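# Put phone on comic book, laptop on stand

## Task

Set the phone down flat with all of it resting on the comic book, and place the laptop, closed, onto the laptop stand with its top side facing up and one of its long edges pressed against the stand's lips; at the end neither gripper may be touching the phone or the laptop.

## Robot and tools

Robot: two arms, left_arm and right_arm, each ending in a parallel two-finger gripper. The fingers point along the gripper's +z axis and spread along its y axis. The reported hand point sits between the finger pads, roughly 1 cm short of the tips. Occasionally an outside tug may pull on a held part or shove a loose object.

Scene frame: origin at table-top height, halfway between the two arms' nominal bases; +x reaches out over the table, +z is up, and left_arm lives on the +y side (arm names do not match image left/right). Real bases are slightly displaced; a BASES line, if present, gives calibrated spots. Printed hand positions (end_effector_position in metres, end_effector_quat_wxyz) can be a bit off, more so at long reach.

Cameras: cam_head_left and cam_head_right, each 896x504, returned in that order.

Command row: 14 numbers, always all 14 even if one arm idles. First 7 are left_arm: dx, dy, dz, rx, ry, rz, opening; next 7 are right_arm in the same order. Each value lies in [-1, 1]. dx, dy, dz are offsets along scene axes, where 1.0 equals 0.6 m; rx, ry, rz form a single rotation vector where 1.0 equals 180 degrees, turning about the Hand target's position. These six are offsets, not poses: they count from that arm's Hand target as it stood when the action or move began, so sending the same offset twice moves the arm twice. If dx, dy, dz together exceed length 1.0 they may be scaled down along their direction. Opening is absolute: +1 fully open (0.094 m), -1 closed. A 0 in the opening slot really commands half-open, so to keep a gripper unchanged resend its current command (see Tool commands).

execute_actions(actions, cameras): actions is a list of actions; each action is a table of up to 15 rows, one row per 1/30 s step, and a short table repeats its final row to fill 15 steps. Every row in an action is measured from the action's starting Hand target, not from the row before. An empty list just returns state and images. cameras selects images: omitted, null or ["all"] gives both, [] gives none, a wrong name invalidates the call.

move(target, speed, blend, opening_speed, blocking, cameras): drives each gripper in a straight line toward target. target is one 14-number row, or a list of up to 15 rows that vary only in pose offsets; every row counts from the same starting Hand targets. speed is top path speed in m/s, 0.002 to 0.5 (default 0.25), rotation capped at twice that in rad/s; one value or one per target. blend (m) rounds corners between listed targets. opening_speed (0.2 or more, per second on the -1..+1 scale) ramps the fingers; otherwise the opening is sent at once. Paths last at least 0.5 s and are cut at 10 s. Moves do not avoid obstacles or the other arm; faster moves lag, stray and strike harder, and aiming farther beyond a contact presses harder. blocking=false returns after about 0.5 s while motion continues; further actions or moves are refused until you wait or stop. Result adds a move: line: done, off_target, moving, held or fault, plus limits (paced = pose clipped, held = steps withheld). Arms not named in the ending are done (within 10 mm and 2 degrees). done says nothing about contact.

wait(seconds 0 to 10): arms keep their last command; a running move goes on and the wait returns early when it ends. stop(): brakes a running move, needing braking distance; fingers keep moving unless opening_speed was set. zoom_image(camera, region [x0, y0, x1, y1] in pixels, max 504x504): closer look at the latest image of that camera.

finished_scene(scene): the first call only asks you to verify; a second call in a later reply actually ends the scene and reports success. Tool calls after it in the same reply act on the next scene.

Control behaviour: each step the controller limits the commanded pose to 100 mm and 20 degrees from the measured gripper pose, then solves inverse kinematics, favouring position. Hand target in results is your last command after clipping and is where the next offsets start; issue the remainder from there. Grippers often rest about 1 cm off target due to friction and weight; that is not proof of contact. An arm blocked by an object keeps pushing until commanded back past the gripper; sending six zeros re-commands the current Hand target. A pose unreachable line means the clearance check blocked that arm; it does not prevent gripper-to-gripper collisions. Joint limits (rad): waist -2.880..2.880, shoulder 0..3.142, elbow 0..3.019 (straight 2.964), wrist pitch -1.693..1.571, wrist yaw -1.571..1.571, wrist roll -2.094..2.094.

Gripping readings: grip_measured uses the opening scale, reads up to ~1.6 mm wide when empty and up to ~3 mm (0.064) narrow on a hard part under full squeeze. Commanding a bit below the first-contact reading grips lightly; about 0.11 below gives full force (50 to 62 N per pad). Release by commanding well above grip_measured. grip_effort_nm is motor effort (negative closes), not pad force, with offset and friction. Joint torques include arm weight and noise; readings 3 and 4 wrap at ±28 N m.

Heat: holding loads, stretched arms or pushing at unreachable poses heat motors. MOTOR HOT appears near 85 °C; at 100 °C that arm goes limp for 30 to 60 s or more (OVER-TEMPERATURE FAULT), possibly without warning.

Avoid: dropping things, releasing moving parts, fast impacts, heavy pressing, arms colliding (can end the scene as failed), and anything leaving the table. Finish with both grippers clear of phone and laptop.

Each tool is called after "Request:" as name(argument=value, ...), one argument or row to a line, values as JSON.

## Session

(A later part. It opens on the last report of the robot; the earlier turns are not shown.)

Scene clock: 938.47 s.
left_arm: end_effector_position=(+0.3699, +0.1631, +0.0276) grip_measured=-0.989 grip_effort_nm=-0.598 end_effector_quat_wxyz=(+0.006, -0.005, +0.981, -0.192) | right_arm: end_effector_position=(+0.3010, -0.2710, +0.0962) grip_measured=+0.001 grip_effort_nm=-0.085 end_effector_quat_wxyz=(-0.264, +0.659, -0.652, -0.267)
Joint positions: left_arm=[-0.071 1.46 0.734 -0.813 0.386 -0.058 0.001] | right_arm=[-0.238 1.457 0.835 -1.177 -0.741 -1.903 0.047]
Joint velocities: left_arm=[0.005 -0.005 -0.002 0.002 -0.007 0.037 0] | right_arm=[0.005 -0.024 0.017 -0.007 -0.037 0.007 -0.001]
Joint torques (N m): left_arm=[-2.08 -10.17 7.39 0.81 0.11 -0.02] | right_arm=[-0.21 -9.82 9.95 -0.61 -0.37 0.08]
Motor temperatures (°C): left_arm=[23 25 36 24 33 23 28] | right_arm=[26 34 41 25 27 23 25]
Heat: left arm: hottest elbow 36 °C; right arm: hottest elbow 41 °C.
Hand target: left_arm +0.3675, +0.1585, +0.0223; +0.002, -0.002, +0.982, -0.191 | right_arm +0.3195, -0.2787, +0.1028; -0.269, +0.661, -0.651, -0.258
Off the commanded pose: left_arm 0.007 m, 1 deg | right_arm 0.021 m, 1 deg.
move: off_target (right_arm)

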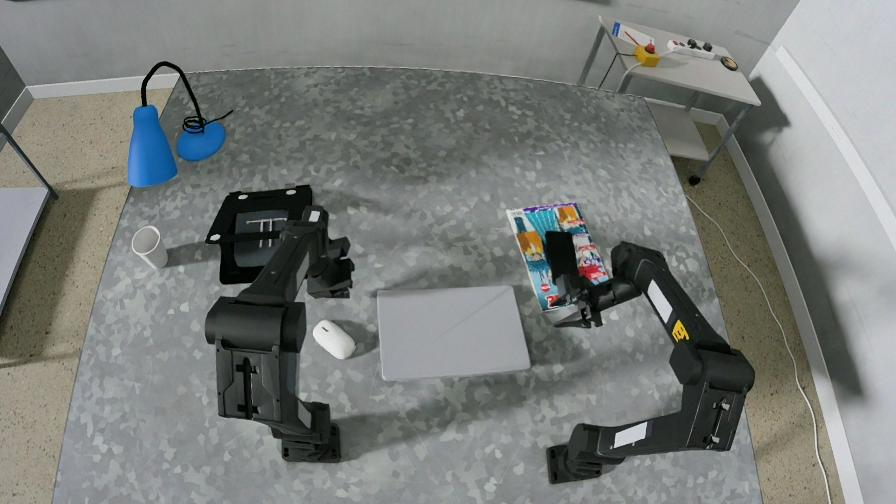

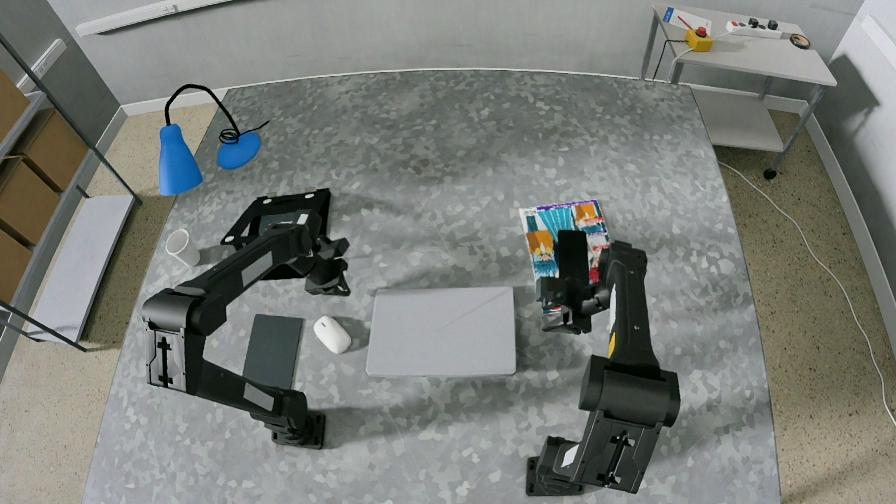

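Request:
move(
  target=[
    [0, 0.055, -0.01, 0, 0, 0, -1, 0, 0, 0, 0, 0, 0, 0],
    [-0.135, 0.055, -0.01, 0, 0, 0, -1, 0, 0, 0, 0, 0, 0, 0],
  ],
  speed=0.06,
)

Request:
zoom_image(
  camera="cam_head_right",
  region=[190, 240, 430, 410],
)

Scene clock: 943.80 s.
left_arm: end_effector_position=(+0.2921, +0.1880, +0.0150) grip_measured=-0.989 grip_effort_nm=-0.598 end_effector_quat_wxyz=(+0.002, +0.002, +0.981, -0.192) | right_arm: end_effector_position=(+0.3010, -0.2710, +0.0962) grip_measured=+0.001 grip_effort_nm=-0.081 end_effector_quat_wxyz=(-0.264, +0.659, -0.652, -0.267)
Joint positions: left_arm=[0.012 1.299 0.531 -0.817 0.385 0.047 0.001] | right_arm=[-0.238 1.457 0.835 -1.177 -0.741 -1.903 0.047]
Joint velocities: left_arm=[-0.015 0.005 -0.007 -0.017 -0.022 -0.066 0] | right_arm=[-0.005 -0.005 0.002 -0.007 -0.081 -0.037 0]
Joint torques (N m): left_arm=[0.15 -9.58 6.6 -0.27 0.14 0.13] | right_arm=[-0.03 -9.82 9.95 -0.61 -0.37 0.08]
Motor temperatures (°C): left_arm=[23 25 36 24 33 23 28] | right_arm=[26 34 41 25 27 23 25]
Heat: left arm: hottest elbow 36 °C; right arm: hottest elbow 41 °C.
Hand target: left_arm +0.2867, +0.1924, +0.0162; +0.002, -0.002, +0.982, -0.190 | right_arm +0.3195, -0.2787, +0.1028; -0.269, +0.661, -0.651, -0.258
Off the commanded pose: left_arm 0.007 m, 0 deg | right_arm 0.021 m, 1 deg.
move: off_target (right_arm)

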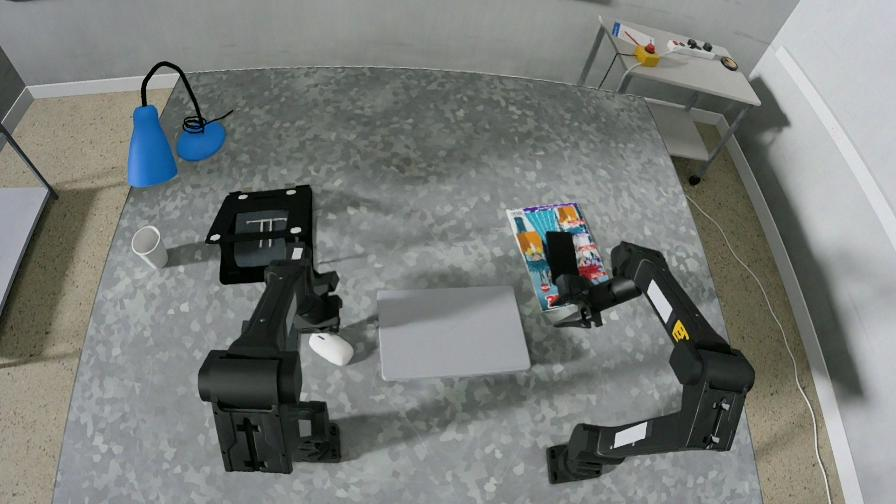

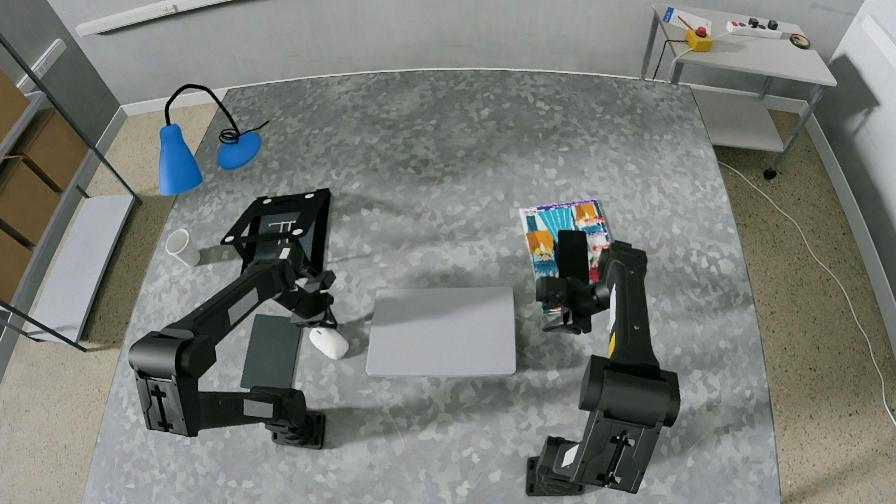

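Scaled by 2.100.

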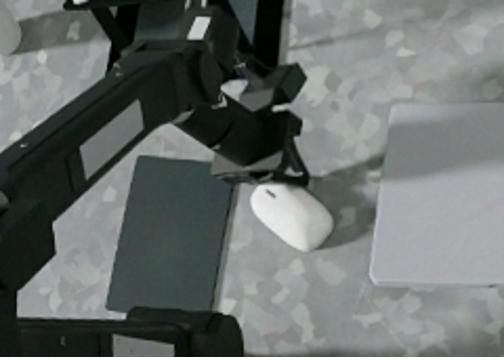

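Request:
move(
  target=[
    [0, 0, 0.1, 0, 0, 0, -1, -0.02, 0, 0, 0, 0, 0, 0],
    [0.04, -0.11, 0.1, -0.072, 0, 0, -1, -0.02, 0, -0.07, 0, 0, 0, 0],
    [0.04, -0.11, -0.005, -0.072, 0, 0, -1, -0.02, 0.005, -0.135, 0, 0, 0, 0],
  ],
  speed=0.1,
)

Request:
zoom_image(
  camera="cam_head_right",
  region=[260, 240, 620, 410],
)

Request:
zoom_image(
  camera="cam_head_left",
  region=[280, 240, 640, 410],
)

Scene clock: 952.57 s.
left_arm: end_effector_position=(+0.3138, +0.1306, +0.0184) grip_measured=-0.989 grip_effort_nm=-0.603 end_effector_quat_wxyz=(+0.007, -0.004, +0.954, -0.299) | right_arm: end_effector_position=(+0.3107, -0.2755, +0.0320) grip_measured=+0.001 grip_effort_nm=-0.081 end_effector_quat_wxyz=(-0.275, +0.667, -0.646, -0.249)
Joint positions: left_arm=[-0.077 1.382 0.552 -0.69 0.606 -0.072 0.001] | right_arm=[-0.244 1.592 0.775 -0.945 -0.74 -1.916 0.047]
Joint velocities: left_arm=[-0.015 -0.005 -0.007 0.002 0.037 -0.007 0.001] | right_arm=[-0.015 -0.005 -0.007 -0.007 -0.022 -0.022 -0.001]
Joint torques (N m): left_arm=[-2.43 -7.82 6.56 0.81 0.45 0.01] | right_arm=[0.09 -10.7 4.51 0.03 -0.39 0.16]
Motor temperatures (°C): left_arm=[23 25 36 24 33 23 28] | right_arm=[26 34 41 25 27 23 25]
Heat: left arm: hottest elbow 36 °C; right arm: hottest elbow 41 °C.
Hand target: left_arm +0.3100, +0.1260, +0.0137; +0.001, -0.002, +0.954, -0.300 | right_arm +0.3058, -0.2765, +0.0220; -0.269, +0.661, -0.651, -0.258
Off the commanded pose: left_arm 0.007 m, 1 deg | right_arm 0.011 m, 1 deg.
move: off_target (right_arm)

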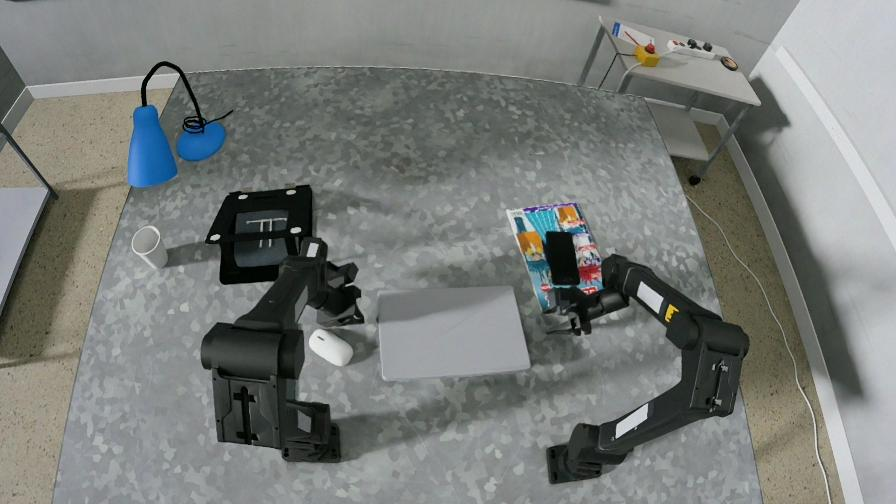

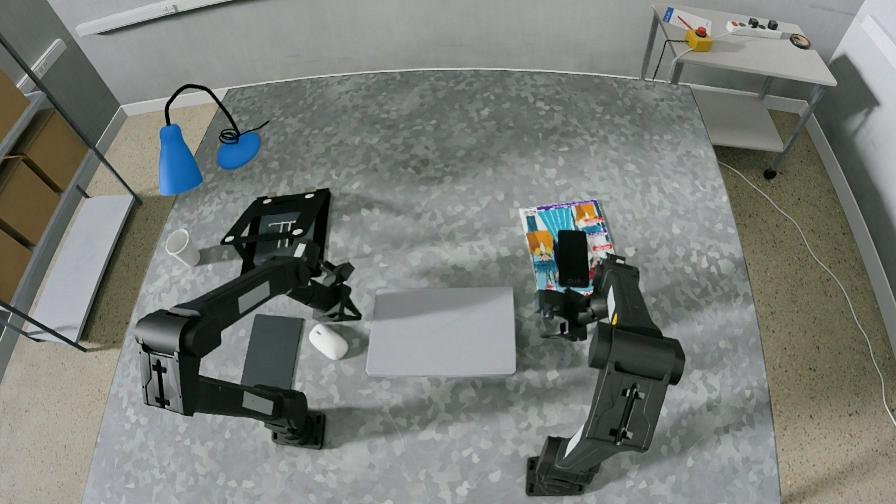

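Scaled by 1.400.

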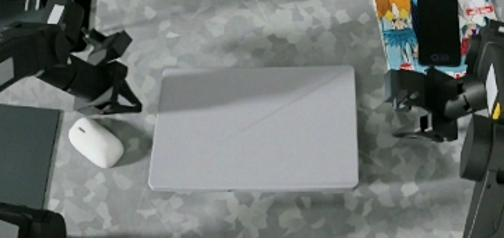

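Scaled by 1.400.

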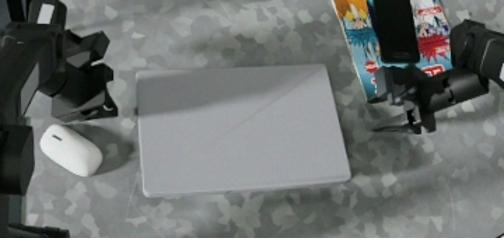

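Request:
move(
  target=[
    [-0.008, -0.02, -0.003, 0, 0, 0, -1, -0.02, 0.035, 0, 0, 0, 0, 0],
    [-0.008, -0.02, -0.003, 0, 0, 0, -1, -0.02, 0.035, -0.022, 0, 0, 0, 0],
  ],
  speed=0.06,
)

Request:
zoom_image(
  camera="cam_head_left",
  region=[320, 260, 600, 400],
)

Scene clock: 957.60 s.
left_arm: end_effector_position=(+0.3089, +0.1182, +0.0146) grip_measured=-0.989 grip_effort_nm=-0.598 end_effector_quat_wxyz=(+0.003, -0.005, +0.954, -0.300) | right_arm: end_effector_position=(+0.2992, -0.2605, +0.0156) grip_measured=+0.001 grip_effort_nm=-0.085 end_effector_quat_wxyz=(-0.275, +0.663, -0.651, -0.249)
Joint positions: left_arm=[-0.121 1.382 0.536 -0.651 0.606 -0.127 0.001] | right_arm=[-0.209 1.592 0.712 -0.844 -0.747 -1.853 0.047]
Joint velocities: left_arm=[-0.015 -0.005 -0.002 -0.012 -0.037 0.007 0] | right_arm=[0.005 -0.024 0.017 -0.007 -0.007 0.095 0]
Joint torques (N m): left_arm=[-2.55 -8.88 6.41 0.83 0.4 -0.06] | right_arm=[1.26 -11.05 4.14 0.2 -0.5 0.2]
Motor temperatures (°C): left_arm=[23 25 36 24 32 23 28] | right_arm=[26 34 41 25 27 23 25]
Heat: left arm: hottest elbow 36 °C; right arm: hottest elbow 41 °C.
Hand target: left_arm +0.3051, +0.1141, +0.0121; +0.001, -0.002, +0.954, -0.300 | right_arm +0.2934, -0.2554, +0.0090; -0.269, +0.661, -0.651, -0.258
Off the commanded pose: left_arm 0.006 m, 0 deg | right_arm 0.010 m, 1 deg.
move: done

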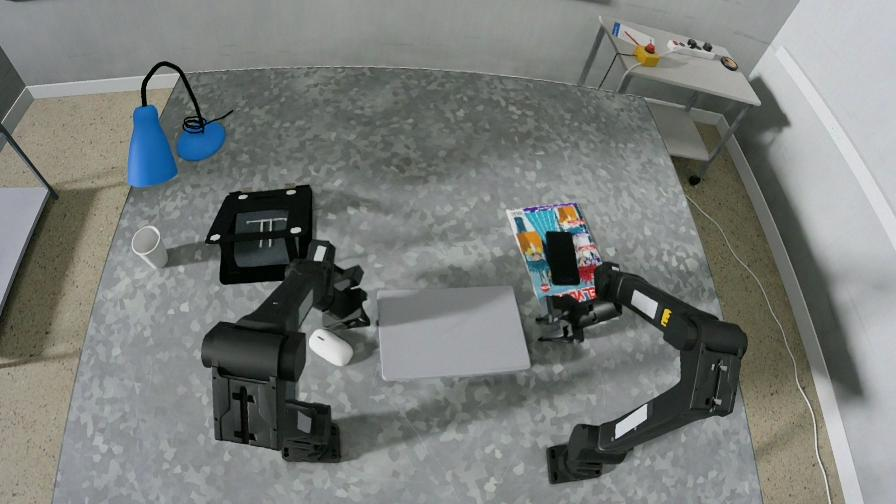

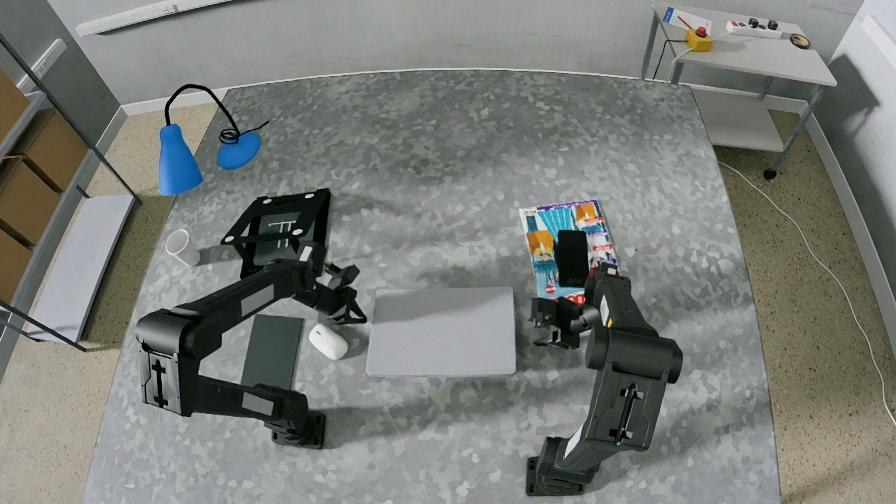

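Scaled by 1.800.

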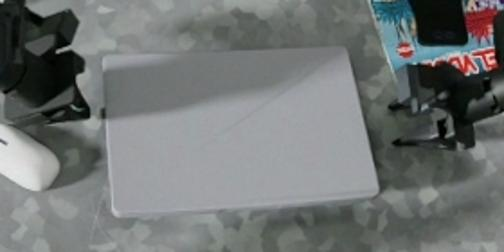

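Request:
move(
  target=[0, -0.165, -0.002, 0, 0, 0, -1, 0, 0.155, 0, 0, 0, 0, 0],
  speed=0.06,
  cameras=[],
)

Request:
move(
  target=[0, 0, 0.11, 0, 0, 0, -1, 0, 0, 0, 0, 0, 0, 0],
  speed=0.06,
)

Request:
zoom_image(
  camera="cam_head_left",
  region=[280, 240, 600, 400],
)

Scene clock: 962.87 s.
left_arm: end_effector_position=(+0.3130, +0.0813, +0.0106) grip_measured=-0.988 grip_effort_nm=-0.603 end_effector_quat_wxyz=(+0.011, -0.064, +0.964, -0.258) | right_arm: end_effector_position=(+0.3031, -0.2187, +0.0141) grip_measured=+0.001 grip_effort_nm=-0.056 end_effector_quat_wxyz=(-0.266, +0.644, -0.682, -0.222)
Joint positions: left_arm=[-0.301 1.361 0.527 -0.525 0.48 -0.456 0.001] | right_arm=[-0.06 1.52 0.644 -0.642 -0.705 -1.55 0.047]
Joint velocities: left_arm=[-0.015 -0.005 -0.002 -0.007 0.066 -0.066 0.001] | right_arm=[-0.015 -0.015 0.002 -0.002 -0.037 -0.007 0]
Joint torques (N m): left_arm=[-12.75 -6.83 8.57 3.44 3.11 -0.32] | right_arm=[9.64 -9.47 4.33 1.89 -2.37 0.71]
Motor temperatures (°C): left_arm=[23 25 36 24 33 23 28] | right_arm=[26 34 40 25 27 23 25]
Heat: left arm: hottest elbow 36 °C; right arm: hottest elbow 40 °C.
Hand target: left_arm +0.3047, +0.0151, +0.0120; +0.002, -0.002, +0.953, -0.302 | right_arm +0.2932, -0.1620, +0.0083; -0.268, +0.662, -0.650, -0.260
Off the commanded pose: left_arm 0.067 m, 9 deg | right_arm 0.057 m, 6 deg.
move: off_target (left_arm, right_arm)
No camera images: "cameras" was empty.

Scene clock: 964.77 s.
left_arm: end_effector_position=(+0.2746, +0.0852, +0.0245) grip_measured=-0.988 grip_effort_nm=-0.603 end_effector_quat_wxyz=(-0.043, -0.066, +0.971, -0.228) | right_arm: end_effector_position=(+0.3046, -0.2178, +0.0141) grip_measured=+0.001 grip_effort_nm=-0.051 end_effector_quat_wxyz=(-0.266, +0.644, -0.683, -0.219)
Joint positions: left_arm=[-0.336 1.28 0.527 -0.724 0.459 -0.465 0.001] | right_arm=[-0.056 1.519 0.644 -0.632 -0.702 -1.539 0.047]
Joint velocities: left_arm=[0.005 -0.005 0.012 -0.002 0.007 -0.051 -0.001] | right_arm=[0.005 -0.015 -0.007 -0.012 0.007 0.007 -0.001]
Joint torques (N m): left_arm=[-10.23 -11.58 16.09 1.87 4.2 -0.23] | right_arm=[9.35 -9.35 4.37 1.63 -2.45 0.59]
Motor temperatures (°C): left_arm=[23 25 36 24 36 23 28] | right_arm=[26 34 40 25 29 23 25]
Heat: left arm: hottest elbow 36 °C; right arm: hottest elbow 40 °C.
Hand target: left_arm +0.3052, +0.0154, +0.0775; +0.002, -0.002, +0.953, -0.302 | right_arm +0.2932, -0.1619, +0.0083; -0.268, +0.662, -0.650, -0.260
Off the commanded pose: left_arm 0.093 m, 12 deg | right_arm 0.057 m, 6 deg.
move: off_target (left_arm, right_arm)

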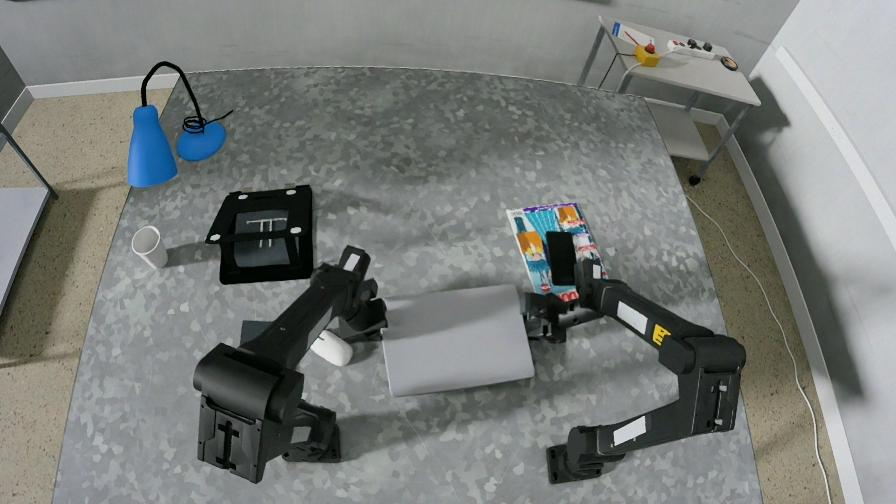

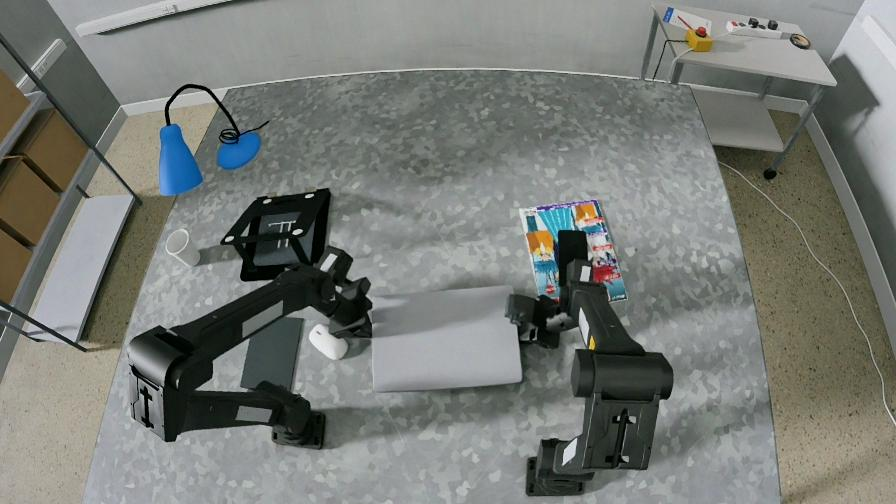

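Scaled by 1.575.

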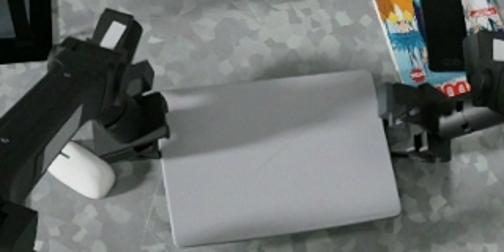

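Request:
move(
  target=[0.06, 0.01, 0.02, 0, 0, 0, -1, 0, 0, 0, 0, 0, 0, 0],
  speed=0.06,
)

Request:
zoom_image(
  camera="cam_head_left",
  region=[280, 240, 600, 400],
)

Scene clock: 969.07 s.
left_arm: end_effector_position=(+0.2662, +0.0882, +0.0262) grip_measured=-0.988 grip_effort_nm=-0.603 end_effector_quat_wxyz=(-0.060, -0.057, +0.969, -0.231) | right_arm: end_effector_position=(+0.3068, -0.2155, +0.0145) grip_measured=+0.001 grip_effort_nm=-0.051 end_effector_quat_wxyz=(-0.270, +0.647, -0.680, -0.216)
Joint positions: left_arm=[-0.324 1.277 0.527 -0.768 0.48 -0.426 0.001] | right_arm=[-0.048 1.519 0.644 -0.618 -0.701 -1.536 0.047]
Joint velocities: left_arm=[0.005 0.005 0.012 -0.007 0.007 -0.037 -0.001] | right_arm=[0.005 -0.024 -0.012 0.007 0.007 -0.037 0]
Joint torques (N m): left_arm=[-5.54 -8.59 20.68 1.43 3.73 0.22] | right_arm=[8.94 -9.29 4.45 1.42 -2.43 0.62]
Motor temperatures (°C): left_arm=[23 26 37 24 42 24 28] | right_arm=[27 34 39 25 31 24 25]
Heat: left arm: hottest wrist yaw 42 °C; right arm: hottest elbow 39 °C.
Hand target: left_arm +0.3295, +0.0315, +0.0794; +0.002, -0.002, +0.954, -0.301 | right_arm +0.2932, -0.1620, +0.0084; -0.268, +0.662, -0.650, -0.260
Off the commanded pose: left_arm 0.119 m, 13 deg; position clipped | right_arm 0.056 m, 6 deg.
move: off_target (left_arm, right_arm); limits=paced

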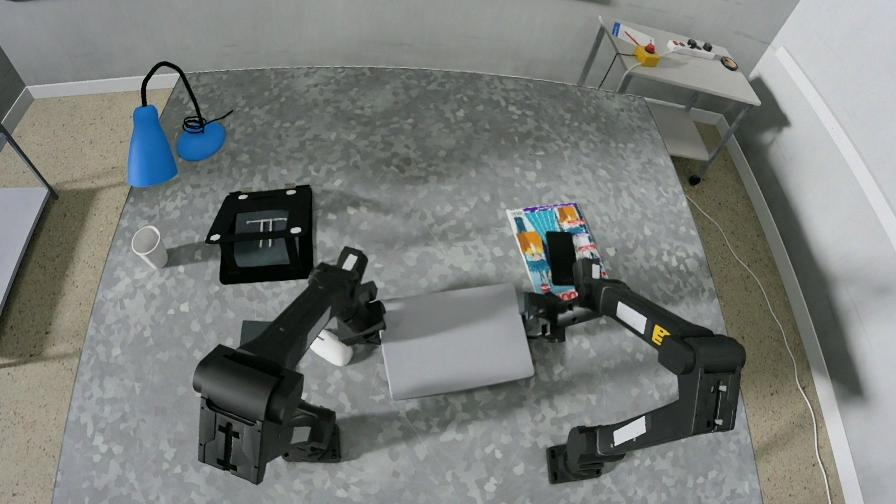

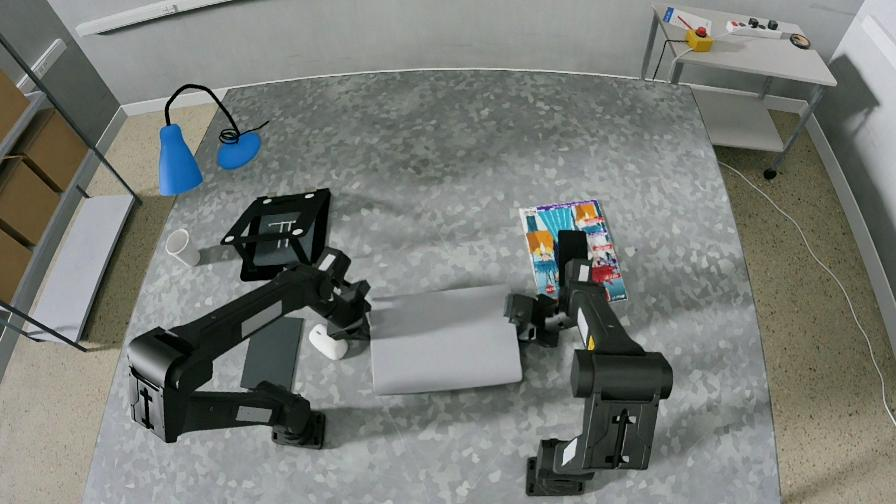

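Scaled by 1.575.

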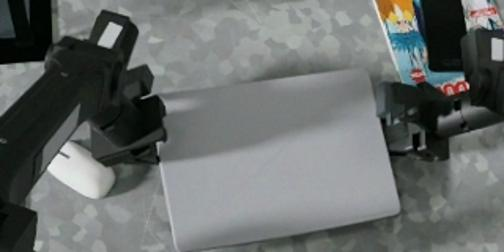

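Request:
move(
  target=[-0.04, -0.02, -0.13, 0, 0, 0, -1, 0, 0, 0, 0, 0, 0, 0],
  speed=0.08,
  cameras=[],
)

Request:
move(
  target=[0, 0.12, 0.02, 0, 0, 0, -1, 0, -0.14, 0, 0, 0, 0, 0],
  speed=0.08,
)

Request:
zoom_image(
  camera="cam_head_right",
  region=[260, 240, 620, 410],
)

Scene clock: 976.73 s.
left_arm: end_effector_position=(+0.2927, +0.0833, +0.0096) grip_measured=-0.989 grip_effort_nm=-0.603 end_effector_quat_wxyz=(-0.011, -0.058, +0.968, -0.244) | right_arm: end_effector_position=(+0.3073, -0.2168, +0.0143) grip_measured=+0.001 grip_effort_nm=-0.051 end_effector_quat_wxyz=(-0.268, +0.649, -0.680, -0.211)
Joint positions: left_arm=[-0.319 1.335 0.51 -0.586 0.469 -0.448 0.001] | right_arm=[-0.048 1.516 0.644 -0.617 -0.692 -1.539 0.047]
Joint velocities: left_arm=[0.015 0.005 0.002 -0.027 -0.022 0.007 -0.001] | right_arm=[-0.005 -0.005 0.002 0.002 -0.037 -0.007 0]
Joint torques (N m): left_arm=[-10.52 -3.25 9.17 5.63 3.75 -0.26] | right_arm=[8.88 -8.94 4.52 1.21 -2.74 0.62]
Motor temperatures (°C): left_arm=[23 25 39 24 49 24 28] | right_arm=[27 34 38 25 34 24 25]
Heat: left arm: hottest wrist yaw 49 °C; right arm: hottest elbow 38 °C.
Hand target: left_arm +0.3048, +0.0196, +0.0020; +0.002, -0.002, +0.953, -0.301 | right_arm +0.2932, -0.1620, +0.0083; -0.268, +0.662, -0.650, -0.260
Off the commanded pose: left_arm 0.066 m, 9 deg | right_arm 0.057 m, 7 deg.
move: off_target (left_arm, right_arm)
No camera images: "cameras" was empty.

Scene clock: 978.50 s.
left_arm: end_effector_position=(+0.2976, +0.0892, +0.0109) grip_measured=-0.989 grip_effort_nm=-0.598 end_effector_quat_wxyz=(-0.001, +0.001, +0.954, -0.299) | right_arm: end_effector_position=(+0.2827, -0.2390, +0.0128) grip_measured=+0.001 grip_effort_nm=-0.051 end_effector_quat_wxyz=(-0.273, +0.663, -0.647, -0.259)
Joint positions: left_arm=[-0.232 1.369 0.507 -0.573 0.594 -0.244 0.001] | right_arm=[-0.156 1.564 0.659 -0.798 -0.764 -1.8 0.047]
Joint velocities: left_arm=[0.005 -0.005 -0.017 -0.002 0.007 -0.007 0] | right_arm=[0.015 -0.015 -0.022 -0.007 -0.022 0.095 0]
Joint torques (N m): left_arm=[-0.38 -7.82 8.68 0.28 0.45 0.1] | right_arm=[-0.44 -8.76 7.05 -0.46 -0.11 0.09]
Motor temperatures (°C): left_arm=[23 25 39 24 48 24 28] | right_arm=[27 34 38 25 33 24 25]
Heat: left arm: hottest wrist yaw 48 °C; right arm: hottest elbow 38 °C.
Hand target: left_arm +0.3053, +0.0914, +0.0134; +0.001, -0.002, +0.954, -0.301 | right_arm +0.2932, -0.2464, +0.0091; -0.269, +0.661, -0.651, -0.258
Off the commanded pose: left_arm 0.008 m, 1 deg | right_arm 0.013 m, 1 deg.
move: off_target (right_arm)

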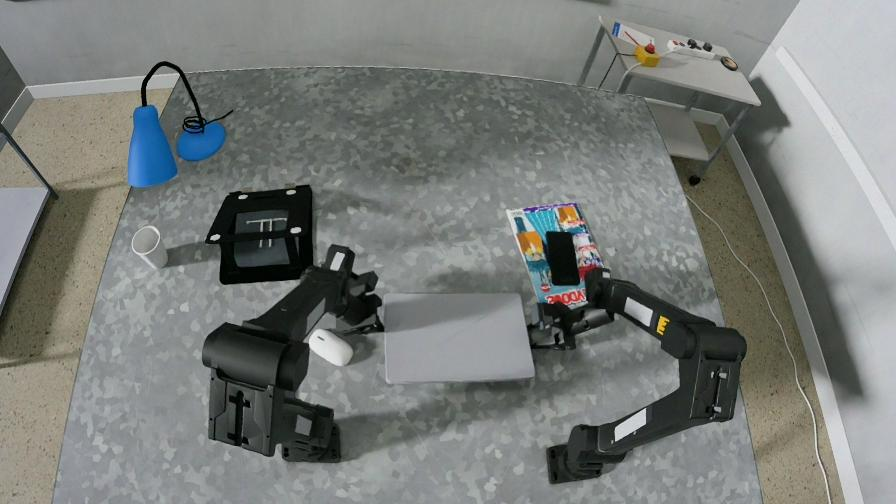

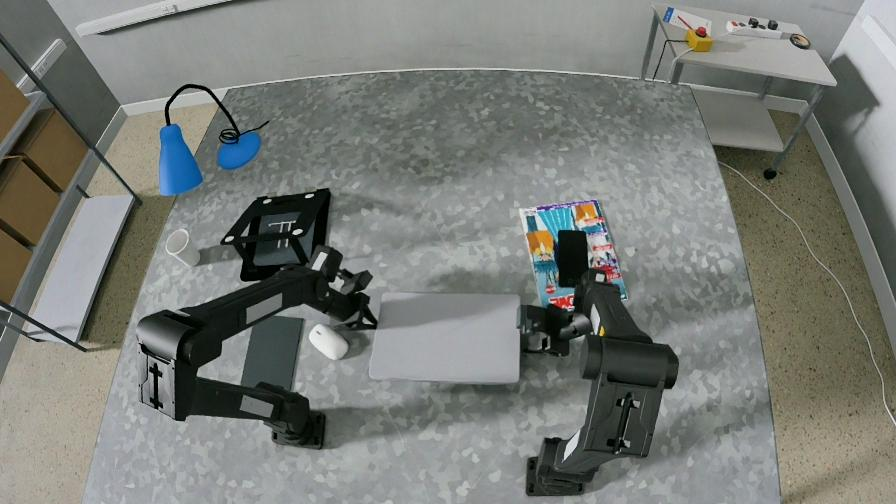

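Scaled by 1.400.

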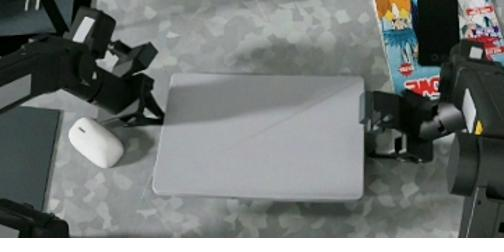

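Request:
move(
  target=[
    [-0.025, 0.015, 0.15, 0, 0, 0, -1, 0, -0.02, 0.16, 0, 0, 0, -1],
    [-0.29, -0.152, 0.15, 0, 0, 0, -1, -0.272, 0.144, 0.16, 0, 0, 0, -1],
  ],
  speed=0.15,
)

Scene clock: 1016.57 s.
left_arm: end_effector_position=(+0.1348, +0.0038, +0.1049) grip_measured=-0.989 grip_effort_nm=-0.598 end_effector_quat_wxyz=(+0.000, -0.007, +0.955, -0.298) | right_arm: end_effector_position=(+0.1351, -0.1586, +0.1108) grip_measured=-0.992 grip_effort_nm=-0.447 end_effector_quat_wxyz=(-0.266, +0.659, -0.653, -0.262)
Joint positions: left_arm=[-0.972 0.688 0.389 -0.758 0.337 -1.048 0.001] | right_arm=[0.203 0.761 0.404 -1.016 -0.744 -1.295 0]
Joint velocities: left_arm=[-0.024 0.005 -0.012 0.007 -0.051 -0.022 -0.001] | right_arm=[0.005 0.005 -0.002 -0.002 -0.095 -0.022 0]
Joint torques (N m): left_arm=[-2.49 -3.49 10.07 1.89 -0.07 0] | right_arm=[1.44 -3.25 7.05 0.83 -0.35 0.19]
Motor temperatures (°C): left_arm=[23 25 39 24 36 23 28] | right_arm=[27 34 37 25 28 23 25]
Heat: left arm: hottest elbow 39 °C; right arm: hottest elbow 37 °C.
Hand target: left_arm +0.1321, +0.0018, +0.1041; +0.003, -0.003, +0.953, -0.304 | right_arm +0.1314, -0.1571, +0.1078; -0.267, +0.662, -0.650, -0.261
Off the commanded pose: left_arm 0.005 m, 1 deg | right_arm 0.008 m, 1 deg.
move: done

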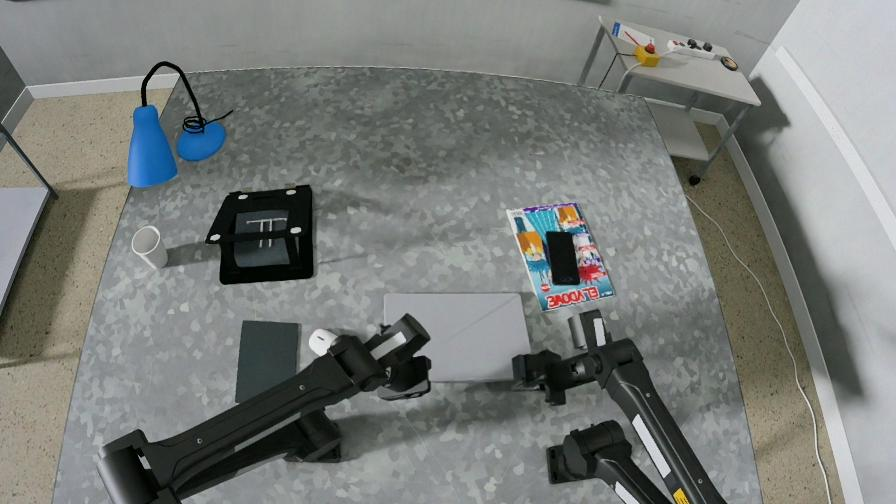

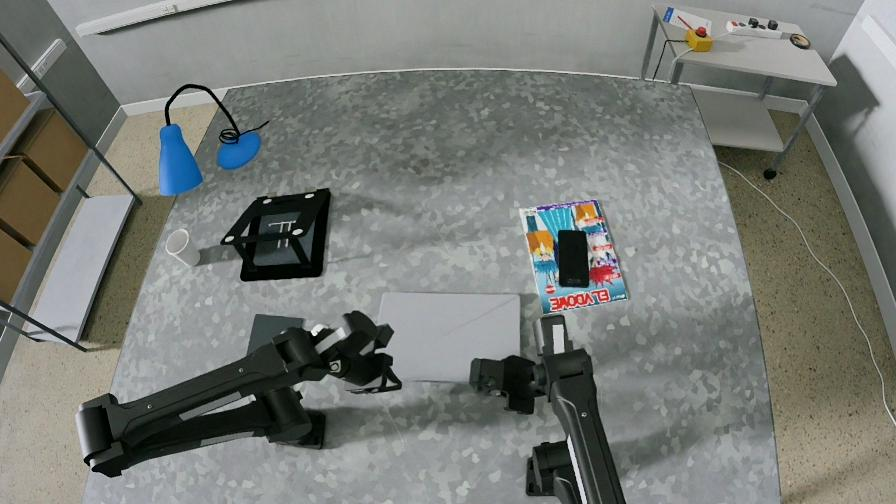

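Request:
execute_actions(
  actions=[],
)

Scene clock: 1030.70 s.
left_arm: end_effector_position=(+0.1349, +0.0038, +0.1049) grip_measured=-0.989 grip_effort_nm=-0.593 end_effector_quat_wxyz=(+0.000, -0.007, +0.954, -0.298) | right_arm: end_effector_position=(+0.1352, -0.1586, +0.1108) grip_measured=-0.992 grip_effort_nm=-0.447 end_effector_quat_wxyz=(-0.266, +0.659, -0.653, -0.262)
Joint positions: left_arm=[-0.972 0.688 0.389 -0.758 0.337 -1.048 0.001] | right_arm=[0.203 0.761 0.404 -1.016 -0.744 -1.294 0]
Joint velocities: left_arm=[0.005 -0.005 0.002 0.007 -0.051 -0.037 0.001] | right_arm=[-0.005 0.015 0.012 -0.012 -0.007 0.007 0]
Joint torques (N m): left_arm=[-2.32 -2.9 10.09 1.63 -0.02 0] | right_arm=[1.49 -3.37 7.06 0.8 -0.35 0.21]
Motor temperatures (°C): left_arm=[23 25 38 24 35 23 28] | right_arm=[26 33 38 25 27 23 25]
Heat: left arm: hottest elbow 38 °C; right arm: hottest elbow 38 °C.
Hand target: left_arm +0.1322, +0.0018, +0.1041; +0.003, -0.003, +0.953, -0.304 | right_arm +0.1314, -0.1571, +0.1078; -0.267, +0.662, -0.650, -0.261
Tool commands: left_gripper/opening=-1.0 right_gripper/opening=-1.0
Off the commanded pose: left_arm 0.005 m, 1 deg | right_arm 0.008 m, 1 deg.

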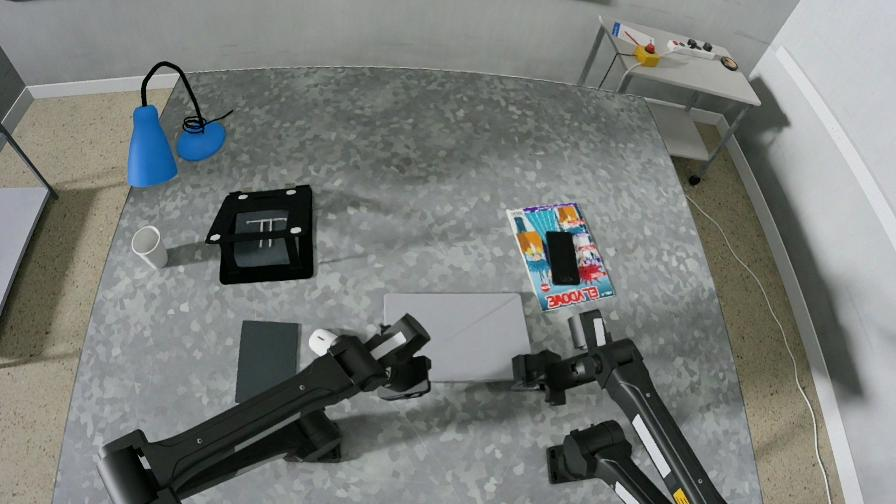

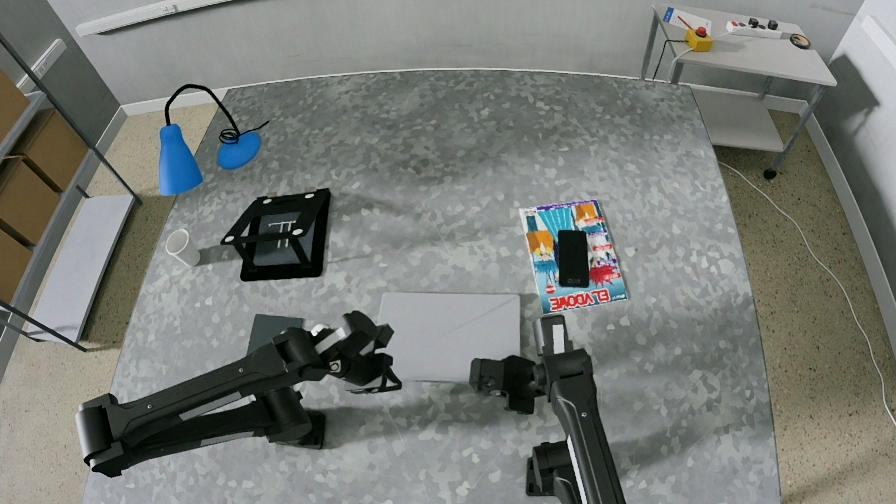

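Request:
zoom_image(
  camera="cam_head_left",
  region=[180, 160, 360, 300],
)

Request:
zoom_image(
  camera="cam_head_right",
  region=[200, 160, 380, 300],
)

Scaled by 2.800.

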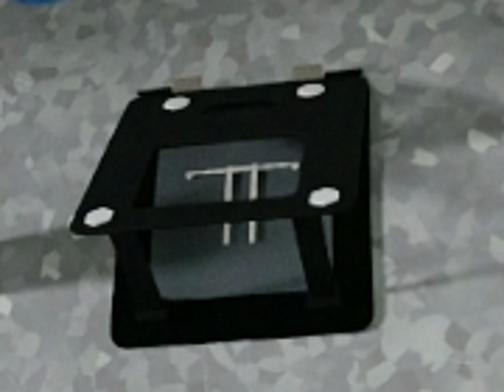

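Scaled by 2.800.

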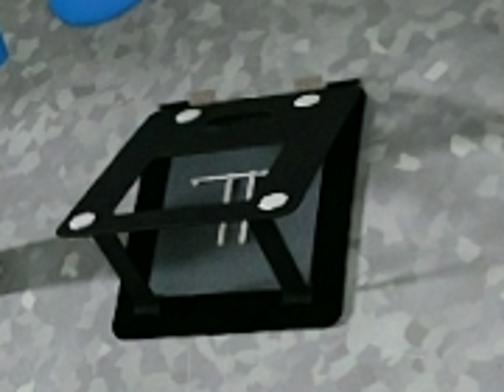

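Request:
move(
  target=[0,0,-0.150,0,0,0,-1,0,0,-0.156,0,0,0,-1],
  speed=0.1,
)

Scene clock: 1056.53 s.
left_arm: end_effector_position=(+0.1336, +0.0035, +0.0184) grip_measured=-0.989 grip_effort_nm=-0.598 end_effector_quat_wxyz=(+0.002, -0.006, +0.953, -0.303) | right_arm: end_effector_position=(+0.1354, -0.1586, +0.0206) grip_measured=-0.992 grip_effort_nm=-0.442 end_effector_quat_wxyz=(-0.275, +0.664, -0.647, -0.256)
Joint positions: left_arm=[-0.977 0.917 0.204 -0.332 0.337 -1.053 0.001] | right_arm=[0.202 1.017 0.224 -0.56 -0.744 -1.304 0]
Joint velocities: left_arm=[0.005 -0.005 0.002 -0.002 -0.022 0.051 -0.001] | right_arm=[-0.005 0.015 -0.012 0.012 0.022 -0.037 -0.001]
Joint torques (N m): left_arm=[-2.9 -2.67 8.23 2.03 -0.04 0.02] | right_arm=[0.97 -2.43 5.23 0.9 -0.38 0.18]
Motor temperatures (°C): left_arm=[23 25 37 24 33 23 28] | right_arm=[26 33 39 25 27 23 25]
Heat: left arm: hottest elbow 37 °C; right arm: hottest elbow 39 °C.
Hand target: left_arm +0.1314, +0.0027, +0.0146; +0.003, -0.003, +0.953, -0.304 | right_arm +0.1299, -0.1585, +0.0143; -0.267, +0.662, -0.650, -0.261
Off the commanded pose: left_arm 0.005 m, 0 deg | right_arm 0.008 m, 1 deg.
move: done

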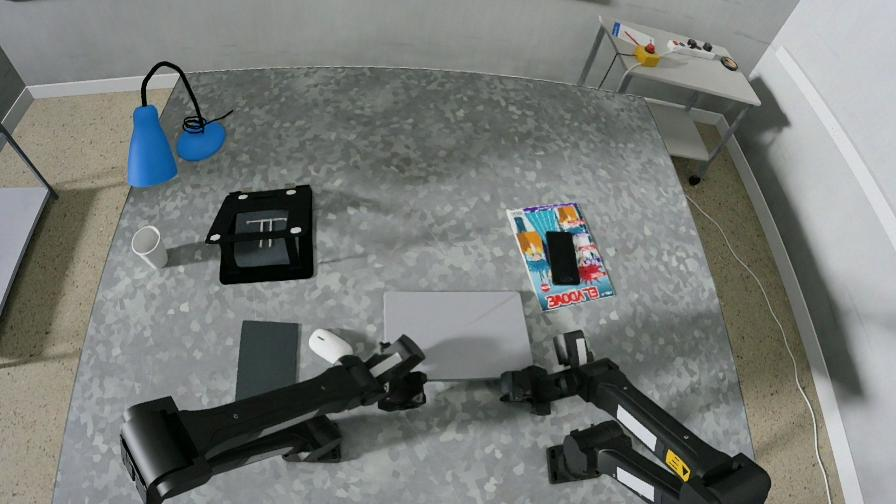

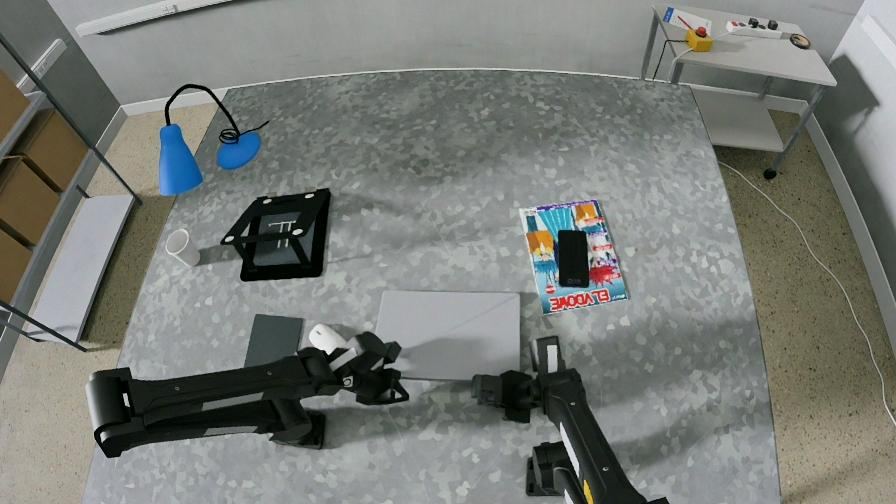

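Request:
move(
  target=[
    [0,0,0,0,0,0,-1,0,-0.05,0.1,0,0,0,-1],
    [0,0,0,0,0,0,-1,0.25,-0.20,0.1,0,0,0,-1],
    [0,0,0,0,0,0,-1,0.25,-0.20,0.0,0,0,0,-1],
  ],
  speed=0.2,
  blend=0.03,
)

Scene clock: 1063.13 s.
left_arm: end_effector_position=(+0.1341, +0.0026, +0.0189) grip_measured=-0.989 grip_effort_nm=-0.603 end_effector_quat_wxyz=(+0.003, -0.005, +0.952, -0.305) | right_arm: end_effector_position=(+0.2718, -0.2756, +0.0158) grip_measured=-0.992 grip_effort_nm=-0.437 end_effector_quat_wxyz=(-0.266, +0.661, -0.651, -0.262)
Joint positions: left_arm=[-0.978 0.918 0.204 -0.326 0.337 -1.053 0.001] | right_arm=[-0.274 1.573 0.679 -0.926 -0.731 -1.95 0]
Joint velocities: left_arm=[-0.015 -0.005 0.007 0.002 -0.007 0.022 0] | right_arm=[-0.005 0.005 -0.002 0.017 -0.051 -0.051 0]
Joint torques (N m): left_arm=[-1.96 -2.14 8.12 1.69 -0.06 0.03] | right_arm=[-0.15 -9.7 6.02 0.03 -0.41 0.07]
Motor temperatures (°C): left_arm=[23 25 37 24 33 23 28] | right_arm=[26 33 38 25 27 23 25]
Heat: left arm: hottest elbow 37 °C; right arm: hottest elbow 38 °C.
Hand target: left_arm +0.1314, +0.0026, +0.0147; +0.003, -0.003, +0.953, -0.304 | right_arm +0.2800, -0.2808, +0.0128; -0.269, +0.661, -0.651, -0.257
Off the commanded pose: left_arm 0.005 m, 0 deg | right_arm 0.009 m, 0 deg.
move: done

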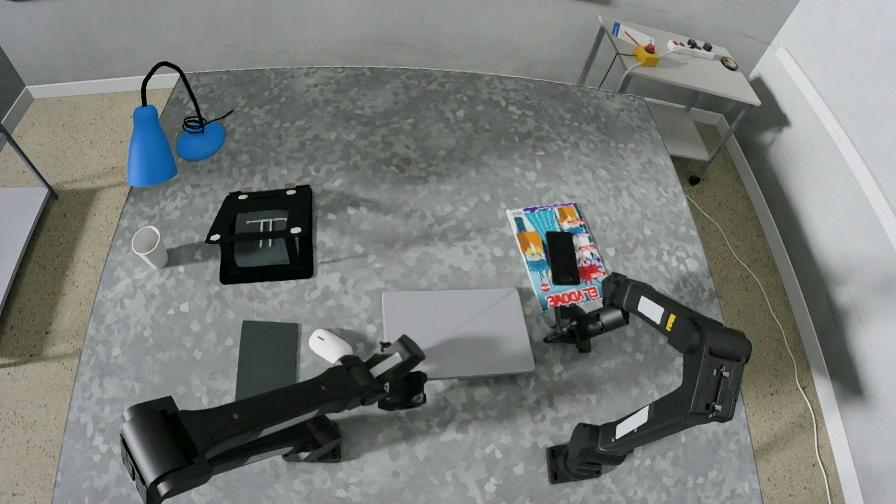

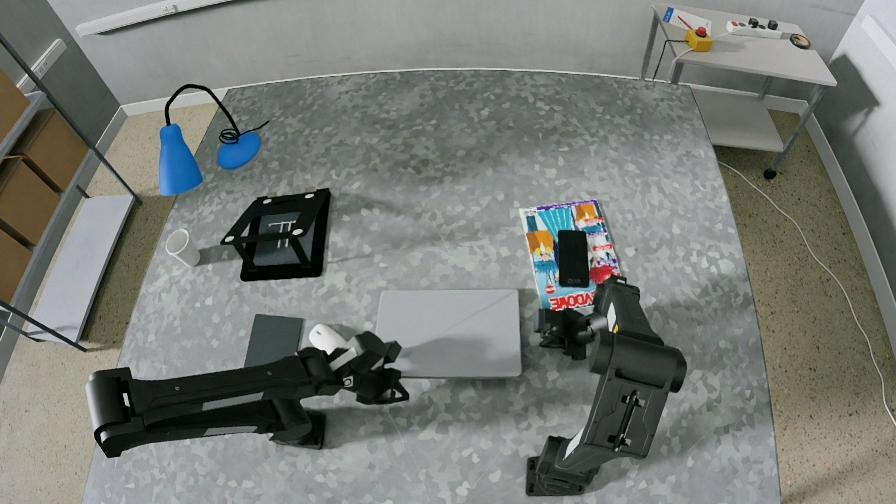

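Request:
move(
  target=[0,0,0,0,0,0,-1,0.013,0.16,0.0,0,0,0,-1],
  speed=0.06,
)

Scene clock: 1067.63 s.
left_arm: end_effector_position=(+0.1341, +0.0026, +0.0188) grip_measured=-0.989 grip_effort_nm=-0.598 end_effector_quat_wxyz=(+0.003, -0.005, +0.952, -0.305) | right_arm: end_effector_position=(+0.2976, -0.1979, +0.0137) grip_measured=-0.992 grip_effort_nm=-0.437 end_effector_quat_wxyz=(-0.272, +0.654, -0.660, -0.251)
Joint positions: left_arm=[-0.978 0.918 0.204 -0.326 0.337 -1.053 0.001] | right_arm=[-0.017 1.545 0.649 -0.644 -0.757 -1.56 0]
Joint velocities: left_arm=[-0.015 -0.015 -0.002 0.002 0.007 -0.022 -0.001] | right_arm=[-0.015 -0.005 -0.002 -0.007 0.095 -0.022 0.001]
Joint torques (N m): left_arm=[-2.2 -2.55 8.08 2.04 -0.05 -0.03] | right_arm=[3.08 -12.1 3.86 0.55 -0.7 0.19]
Motor temperatures (°C): left_arm=[23 25 37 24 33 23 28] | right_arm=[26 33 38 25 27 23 25]
Heat: left arm: hottest elbow 37 °C; right arm: hottest elbow 38 °C.
Hand target: left_arm +0.1313, +0.0027, +0.0146; +0.003, -0.003, +0.953, -0.304 | right_arm +0.2875, -0.1844, +0.0120; -0.268, +0.662, -0.650, -0.260
Off the commanded pose: left_arm 0.005 m, 0 deg | right_arm 0.016 m, 2 deg.
move: off_target (right_arm)

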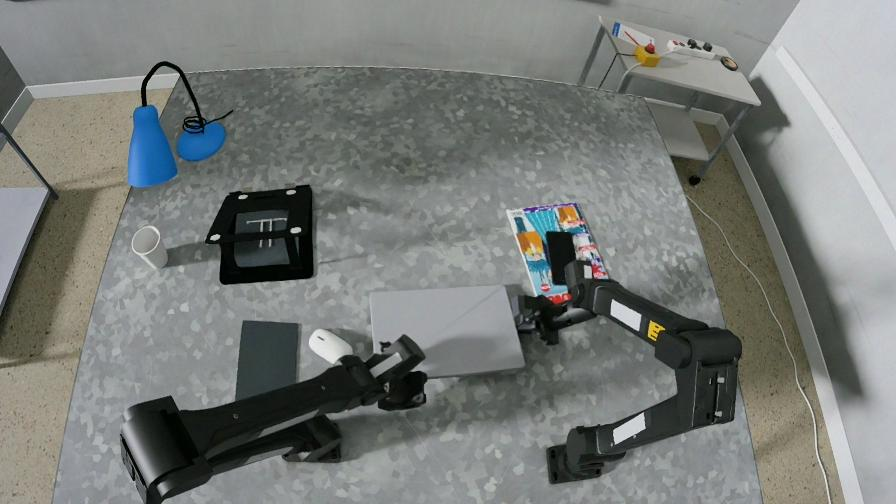

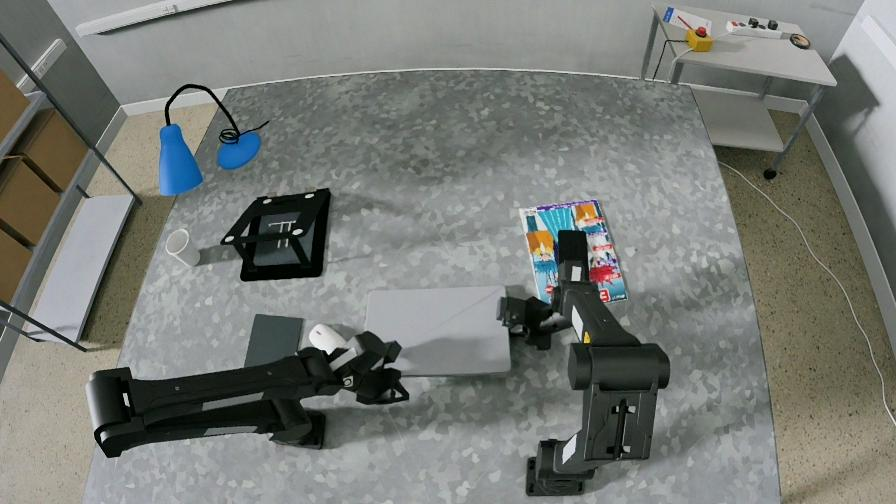

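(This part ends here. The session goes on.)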